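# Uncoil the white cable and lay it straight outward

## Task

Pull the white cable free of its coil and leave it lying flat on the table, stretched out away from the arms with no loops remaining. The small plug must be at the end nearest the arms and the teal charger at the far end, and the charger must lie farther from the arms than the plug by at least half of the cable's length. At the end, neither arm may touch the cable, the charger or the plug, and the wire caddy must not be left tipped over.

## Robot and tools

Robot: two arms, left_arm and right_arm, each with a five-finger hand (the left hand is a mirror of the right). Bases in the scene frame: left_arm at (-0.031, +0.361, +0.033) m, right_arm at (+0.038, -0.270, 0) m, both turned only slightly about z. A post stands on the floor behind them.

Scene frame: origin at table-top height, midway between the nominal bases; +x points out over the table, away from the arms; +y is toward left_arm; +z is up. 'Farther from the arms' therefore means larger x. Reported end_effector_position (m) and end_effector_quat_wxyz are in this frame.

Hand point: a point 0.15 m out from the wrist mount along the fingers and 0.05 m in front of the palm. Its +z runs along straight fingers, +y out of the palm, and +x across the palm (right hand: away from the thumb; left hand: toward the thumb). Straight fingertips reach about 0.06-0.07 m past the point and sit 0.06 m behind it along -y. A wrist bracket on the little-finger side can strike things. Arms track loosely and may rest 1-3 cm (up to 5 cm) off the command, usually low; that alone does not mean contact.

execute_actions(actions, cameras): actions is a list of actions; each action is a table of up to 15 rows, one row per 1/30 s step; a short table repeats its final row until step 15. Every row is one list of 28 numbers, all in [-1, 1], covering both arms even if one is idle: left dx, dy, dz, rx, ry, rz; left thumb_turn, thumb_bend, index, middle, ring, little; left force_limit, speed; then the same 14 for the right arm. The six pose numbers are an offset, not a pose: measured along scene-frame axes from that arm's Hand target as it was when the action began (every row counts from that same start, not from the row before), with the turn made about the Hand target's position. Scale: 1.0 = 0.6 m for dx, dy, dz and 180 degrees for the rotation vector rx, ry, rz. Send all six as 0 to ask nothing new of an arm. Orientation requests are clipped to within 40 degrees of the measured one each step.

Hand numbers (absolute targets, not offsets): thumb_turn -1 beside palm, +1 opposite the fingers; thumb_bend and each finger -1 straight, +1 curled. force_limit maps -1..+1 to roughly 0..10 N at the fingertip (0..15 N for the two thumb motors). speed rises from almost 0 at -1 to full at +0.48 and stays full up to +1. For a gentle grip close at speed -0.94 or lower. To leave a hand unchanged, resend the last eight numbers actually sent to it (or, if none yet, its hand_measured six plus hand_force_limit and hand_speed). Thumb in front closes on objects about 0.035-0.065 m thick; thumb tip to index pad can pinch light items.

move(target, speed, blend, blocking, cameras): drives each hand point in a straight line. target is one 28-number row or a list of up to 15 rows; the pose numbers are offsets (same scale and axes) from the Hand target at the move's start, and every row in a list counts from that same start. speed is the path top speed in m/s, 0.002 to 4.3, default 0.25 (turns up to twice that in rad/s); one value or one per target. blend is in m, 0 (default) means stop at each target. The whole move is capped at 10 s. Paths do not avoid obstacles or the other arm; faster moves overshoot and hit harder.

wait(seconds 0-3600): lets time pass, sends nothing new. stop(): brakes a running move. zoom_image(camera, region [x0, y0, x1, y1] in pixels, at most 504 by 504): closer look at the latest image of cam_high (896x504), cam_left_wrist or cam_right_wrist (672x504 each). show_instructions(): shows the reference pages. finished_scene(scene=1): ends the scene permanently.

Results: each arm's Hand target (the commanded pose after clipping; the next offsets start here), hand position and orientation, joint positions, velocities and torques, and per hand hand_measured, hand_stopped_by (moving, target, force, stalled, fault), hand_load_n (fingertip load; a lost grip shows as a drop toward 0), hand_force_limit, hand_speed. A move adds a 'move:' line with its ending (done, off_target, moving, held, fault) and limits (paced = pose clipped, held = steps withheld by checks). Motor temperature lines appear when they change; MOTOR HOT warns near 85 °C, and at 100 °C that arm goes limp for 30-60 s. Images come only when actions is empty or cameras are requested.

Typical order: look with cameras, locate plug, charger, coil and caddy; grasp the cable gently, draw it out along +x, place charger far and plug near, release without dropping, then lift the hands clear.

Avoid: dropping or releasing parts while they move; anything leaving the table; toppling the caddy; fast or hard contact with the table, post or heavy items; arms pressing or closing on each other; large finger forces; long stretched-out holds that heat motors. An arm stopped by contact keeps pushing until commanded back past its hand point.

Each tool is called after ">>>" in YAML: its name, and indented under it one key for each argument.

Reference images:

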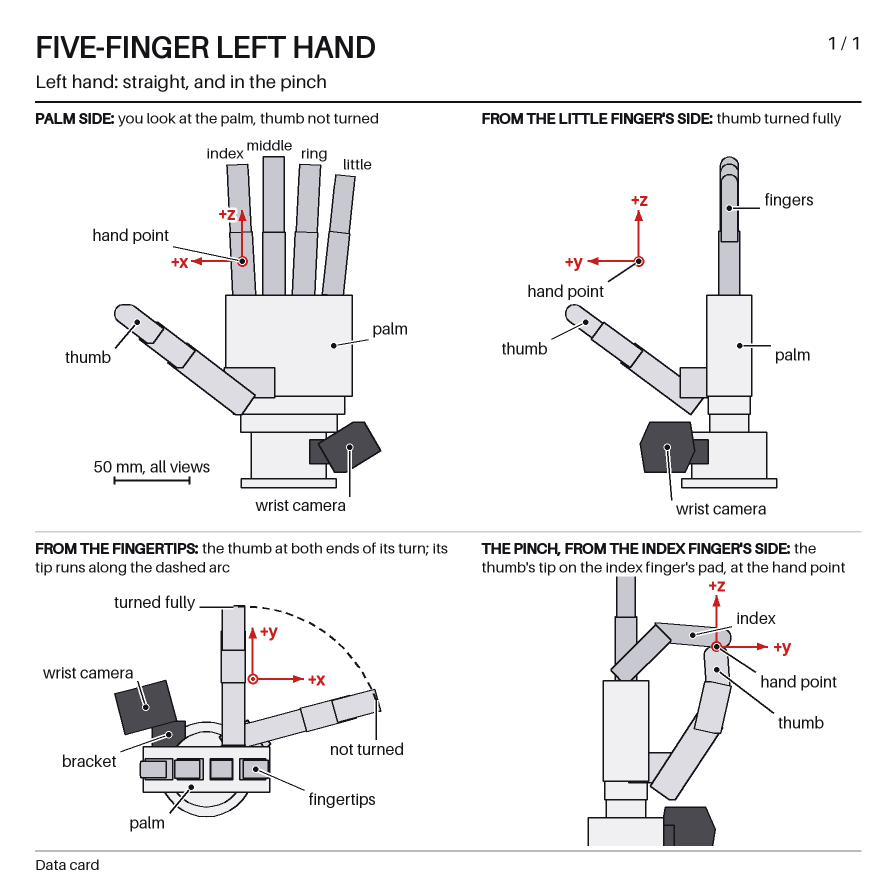

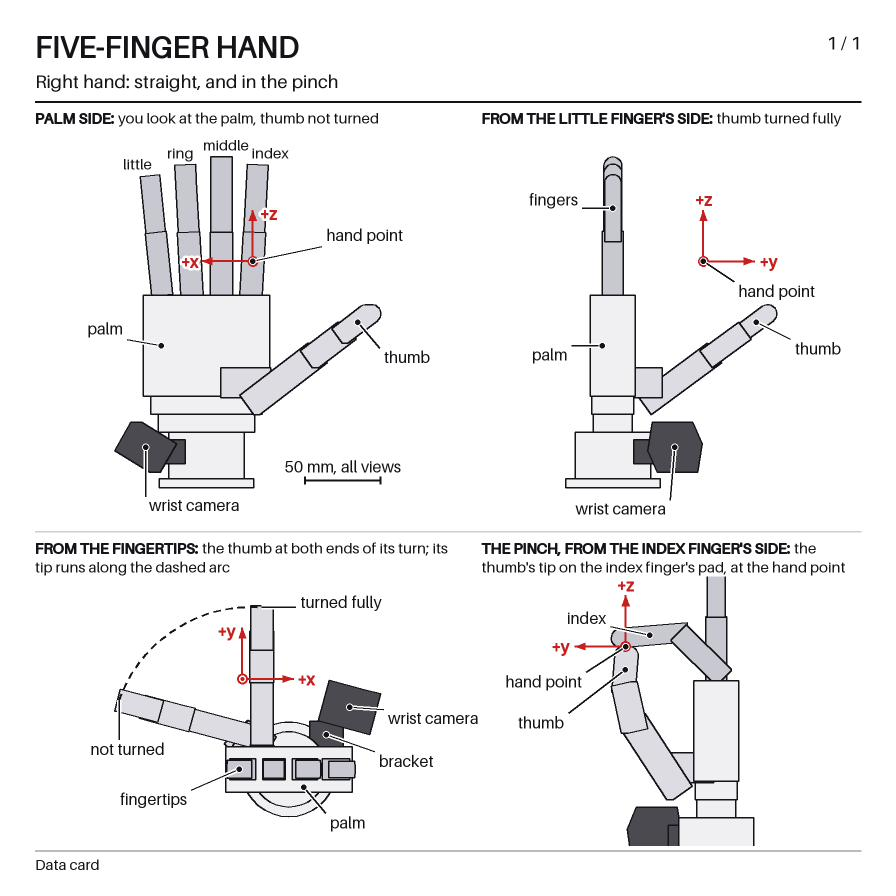

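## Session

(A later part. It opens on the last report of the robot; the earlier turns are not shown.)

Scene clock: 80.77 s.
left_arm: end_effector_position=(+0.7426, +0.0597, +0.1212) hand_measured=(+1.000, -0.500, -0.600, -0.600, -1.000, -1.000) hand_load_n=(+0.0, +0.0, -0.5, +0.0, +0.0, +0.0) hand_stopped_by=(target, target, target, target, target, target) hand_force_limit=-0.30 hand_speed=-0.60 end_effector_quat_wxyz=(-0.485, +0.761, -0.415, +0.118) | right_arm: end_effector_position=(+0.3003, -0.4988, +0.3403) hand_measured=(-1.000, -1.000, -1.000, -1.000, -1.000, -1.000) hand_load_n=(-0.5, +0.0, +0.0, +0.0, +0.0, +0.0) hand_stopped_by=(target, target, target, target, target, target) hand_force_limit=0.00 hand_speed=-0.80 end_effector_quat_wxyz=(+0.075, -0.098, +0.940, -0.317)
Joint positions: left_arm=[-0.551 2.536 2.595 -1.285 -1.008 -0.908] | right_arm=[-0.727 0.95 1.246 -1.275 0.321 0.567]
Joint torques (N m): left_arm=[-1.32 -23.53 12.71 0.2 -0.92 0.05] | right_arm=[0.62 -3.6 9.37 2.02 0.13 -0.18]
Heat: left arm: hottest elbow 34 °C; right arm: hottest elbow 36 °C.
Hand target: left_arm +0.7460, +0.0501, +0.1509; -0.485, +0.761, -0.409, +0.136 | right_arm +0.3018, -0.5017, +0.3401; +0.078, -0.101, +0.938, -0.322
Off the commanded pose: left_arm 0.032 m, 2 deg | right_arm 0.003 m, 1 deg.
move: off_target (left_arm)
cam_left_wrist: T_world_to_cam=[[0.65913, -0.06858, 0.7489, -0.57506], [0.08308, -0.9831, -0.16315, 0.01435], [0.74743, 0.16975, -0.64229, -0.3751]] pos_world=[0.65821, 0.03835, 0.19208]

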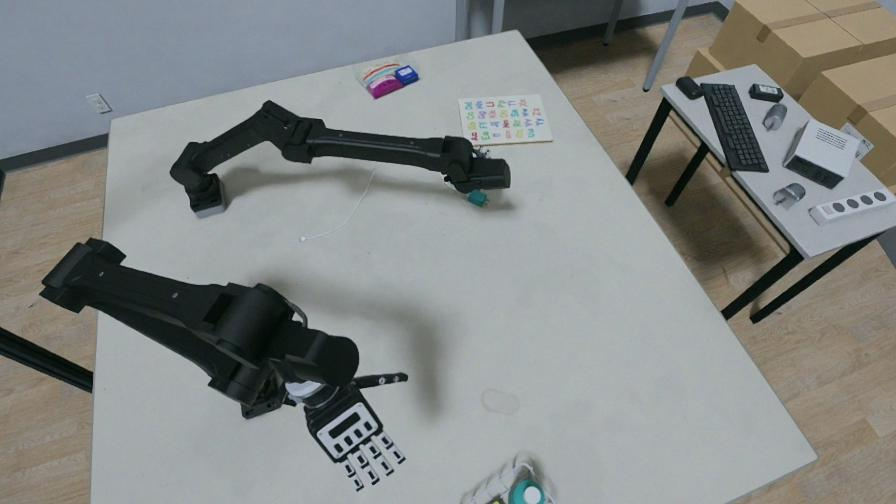

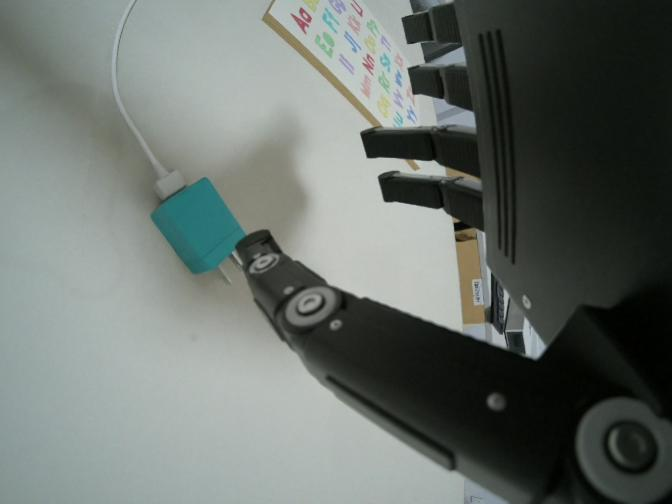

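>>> move:
  target:
    - [0,0,0.2,0,0,0,1,-0.5,-0.6,-0.6,-1,-1,-0.3,-0.6, 0,0,0,0,0,0,-1,-1,-1,-1,-1,-1,0,-0.8]
    - [-0.6,0.35,0.35,0,0,-0.3,1,-0.5,-0.6,-0.6,-1,-1,-0.3,-0.6, 0,0,0,0,0,0,-1,-1,-1,-1,-1,-1,0,-0.8]
  cameras: ["cam_high","cam_left_wrist"]
  speed: 0.2
  blend: 0.04

>>> zoom_image:
  camera: "cam_high"
  region: [280, 60, 560, 260]

Scene clock: 84.80 s.
left_arm: end_effector_position=(+0.3859, +0.2560, +0.3611) hand_measured=(+1.000, -0.500, -0.600, -0.600, -1.000, -1.000) hand_load_n=(+0.0, +0.0, +0.0, +0.0, +0.0, +0.0) hand_stopped_by=(target, target, target, target, target, target) hand_force_limit=-0.30 hand_speed=-0.60 end_effector_quat_wxyz=(+0.371, -0.493, +0.707, -0.347) | right_arm: end_effector_position=(+0.3003, -0.4988, +0.3403) hand_measured=(-1.000, -1.000, -1.000, -1.000, -1.000, -1.000) hand_load_n=(-0.5, +0.0, +0.0, +0.0, +0.0, +0.0) hand_stopped_by=(target, target, target, target, target, target) hand_force_limit=0.00 hand_speed=-0.80 end_effector_quat_wxyz=(+0.075, -0.098, +0.940, -0.317)
Joint positions: left_arm=[-0.258 0.919 1.032 -0.62 -0.078 0.166] | right_arm=[-0.727 0.95 1.246 -1.275 0.321 0.567]
Joint torques (N m): left_arm=[0.32 -5.01 10.14 1.29 0.06 0.11] | right_arm=[0.62 -2.67 9.26 2.11 0.07 -0.16]
Heat: left arm: hottest elbow 34 °C; right arm: hottest elbow 36 °C.
Hand target: left_arm +0.3860, +0.2602, +0.3609; +0.371, -0.492, +0.710, -0.342 | right_arm +0.3018, -0.5017, +0.3401; +0.078, -0.101, +0.938, -0.322
Off the commanded pose: left_arm 0.004 m, 1 deg | right_arm 0.003 m, 1 deg.
elbow stopped short (left arm): the move would have taken joint 3 (elbow) straighter than the controller allows.
move: done
cam_left_wrist: T_world_to_cam=[[0.31555, -0.54039, 0.78, -0.26397], [-0.75051, -0.64513, -0.14333, 0.50414], [0.58066, -0.54017, -0.60914, 0.24633]] pos_world=[0.31862, 0.31565, 0.42821]

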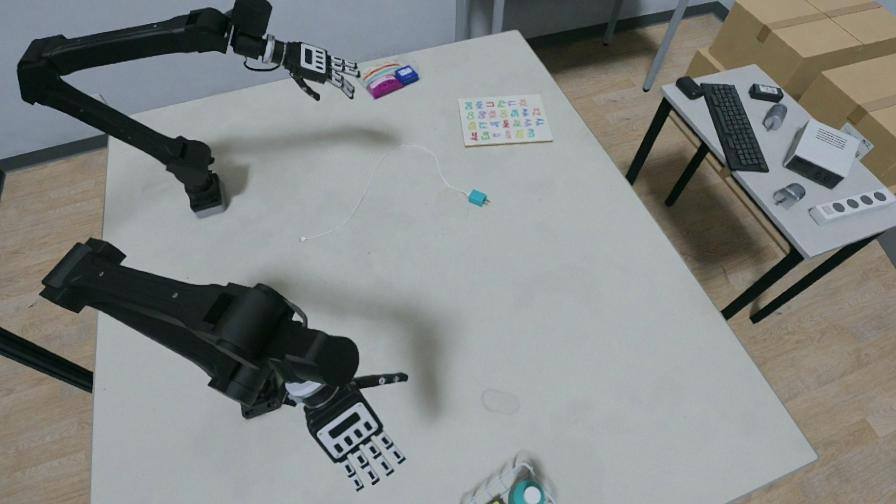

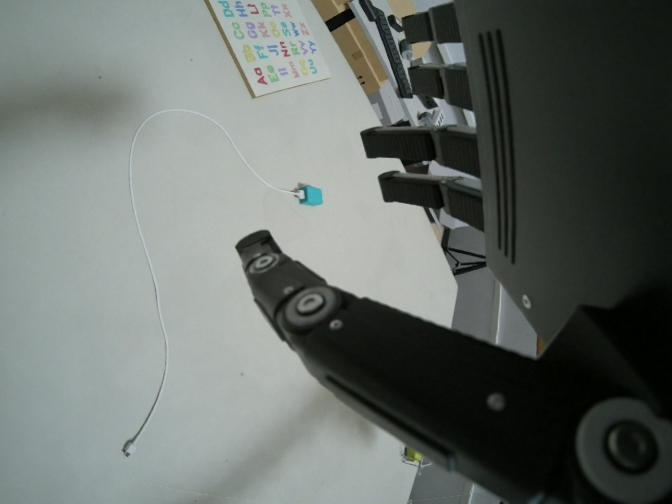

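Scaled by 1.800 from the camera's image (finer frame: 1280x720).

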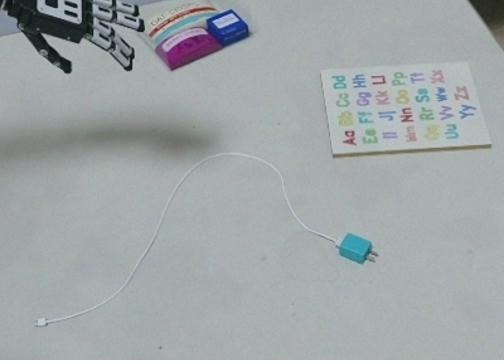

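>>> move:
  target: [-0.22,0.4,-0.02,0,0,0.15,1,-0.5,-0.6,-0.6,-1,-1,-0.3,-0.6, 0,0,0,0,0,0,-1,-1,-1,-1,-1,-1,0,-0.8]
  cameras: ["all"]
  speed: 0.2

>>> zoom_image:
  camera: "cam_high"
  region: [280, 60, 560, 260]

>>> zoom_image:
  camera: "cam_high"
  region: [420, 380, 620, 504]

Scene clock: 89.47 s.
left_arm: end_effector_position=(+0.2569, +0.4989, +0.3470) hand_measured=(+1.000, -0.500, -0.600, -0.600, -1.000, -1.000) hand_load_n=(+0.5, +0.0, +0.0, +0.0, +0.0, +0.0) hand_stopped_by=(target, target, target, target, target, target) hand_force_limit=-0.30 hand_speed=-0.60 end_effector_quat_wxyz=(-0.440, +0.645, -0.573, +0.249) | right_arm: end_effector_position=(+0.3003, -0.4988, +0.3403) hand_measured=(-1.000, -1.000, -1.000, -1.000, -1.000, -1.000) hand_load_n=(+0.0, +0.0, +0.0, +0.0, +0.0, +0.0) hand_stopped_by=(target, target, target, target, target, target) hand_force_limit=0.00 hand_speed=-0.80 end_effector_quat_wxyz=(+0.075, -0.098, +0.940, -0.317)
Joint positions: left_arm=[0.604 0.626 0.882 -0.787 0.261 0.361] | right_arm=[-0.727 0.95 1.246 -1.275 0.321 0.567]
Joint torques (N m): left_arm=[0.5 -2.02 9.85 1.25 0.24 0.14] | right_arm=[0.85 -3.43 9.32 2.18 0.11 -0.14]
Heat: left arm: hottest elbow 34 °C; right arm: hottest elbow 36 °C.
Hand target: left_arm +0.2540, +0.5002, +0.3487; -0.440, +0.644, -0.575, +0.246 | right_arm +0.3018, -0.5017, +0.3401; +0.078, -0.101, +0.938, -0.322
Off the commanded pose: left_arm 0.004 m, 0 deg | right_arm 0.003 m, 1 deg.
move: done
cam_left_wrist: T_world_to_cam=[[0.53152, -0.3374, 0.77695, -0.23682], [-0.37591, -0.91593, -0.14059, 0.59984], [0.75907, -0.21734, -0.61366, 0.23854]] pos_world=[0.17029, 0.52136, 0.41471]
cam_right_wrist: T_world_to_cam=[[-0.3393, 0.68671, -0.64289, 0.66482], [0.68369, 0.64943, 0.33287, 0.00641], [0.6461, -0.32659, -0.68985, -0.0102]] pos_world=[0.22778, -0.46403, 0.41823]

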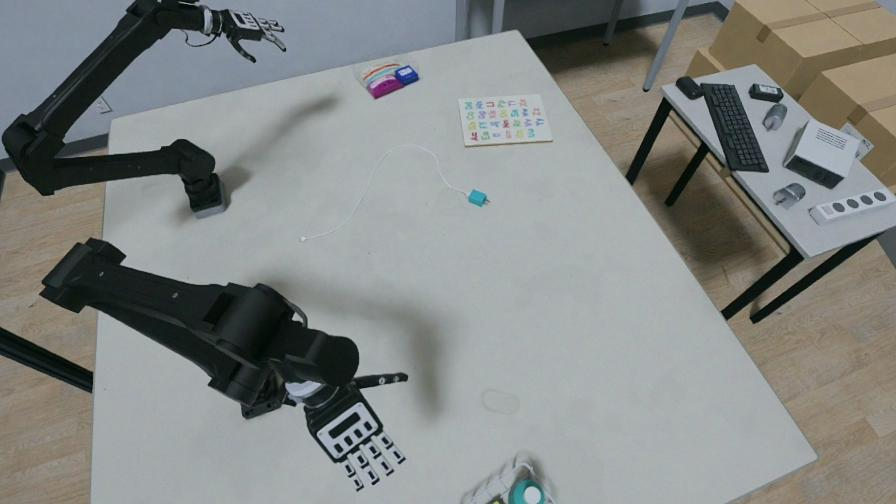

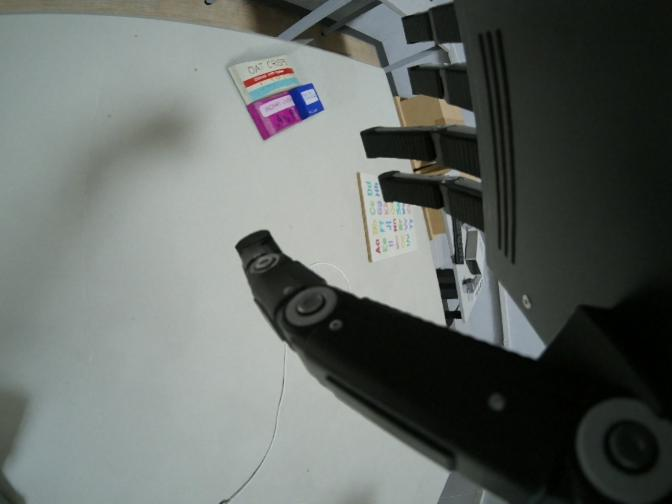

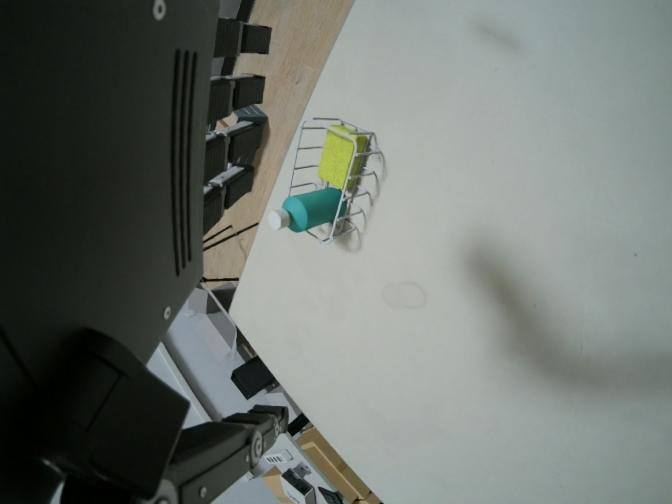

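Scaled by 1.800 from the camera's image (finer frame: 1280x720).

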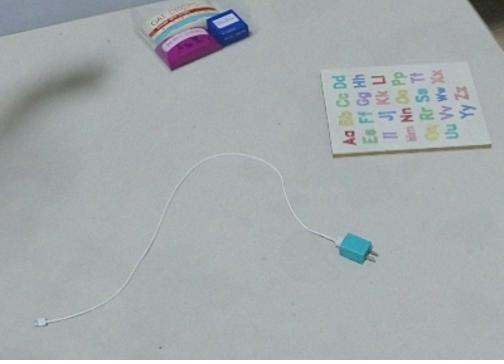

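Scaled by 2.520 from the camera's image (finer frame: 1280x720).

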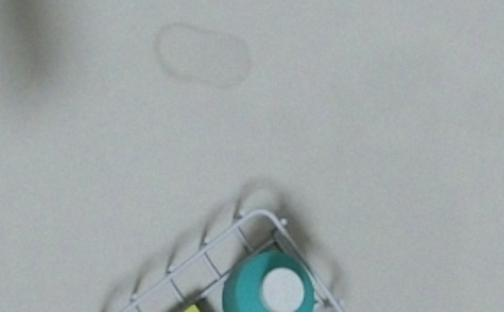

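>>> finished_scene:

The scene is finished: the task was done.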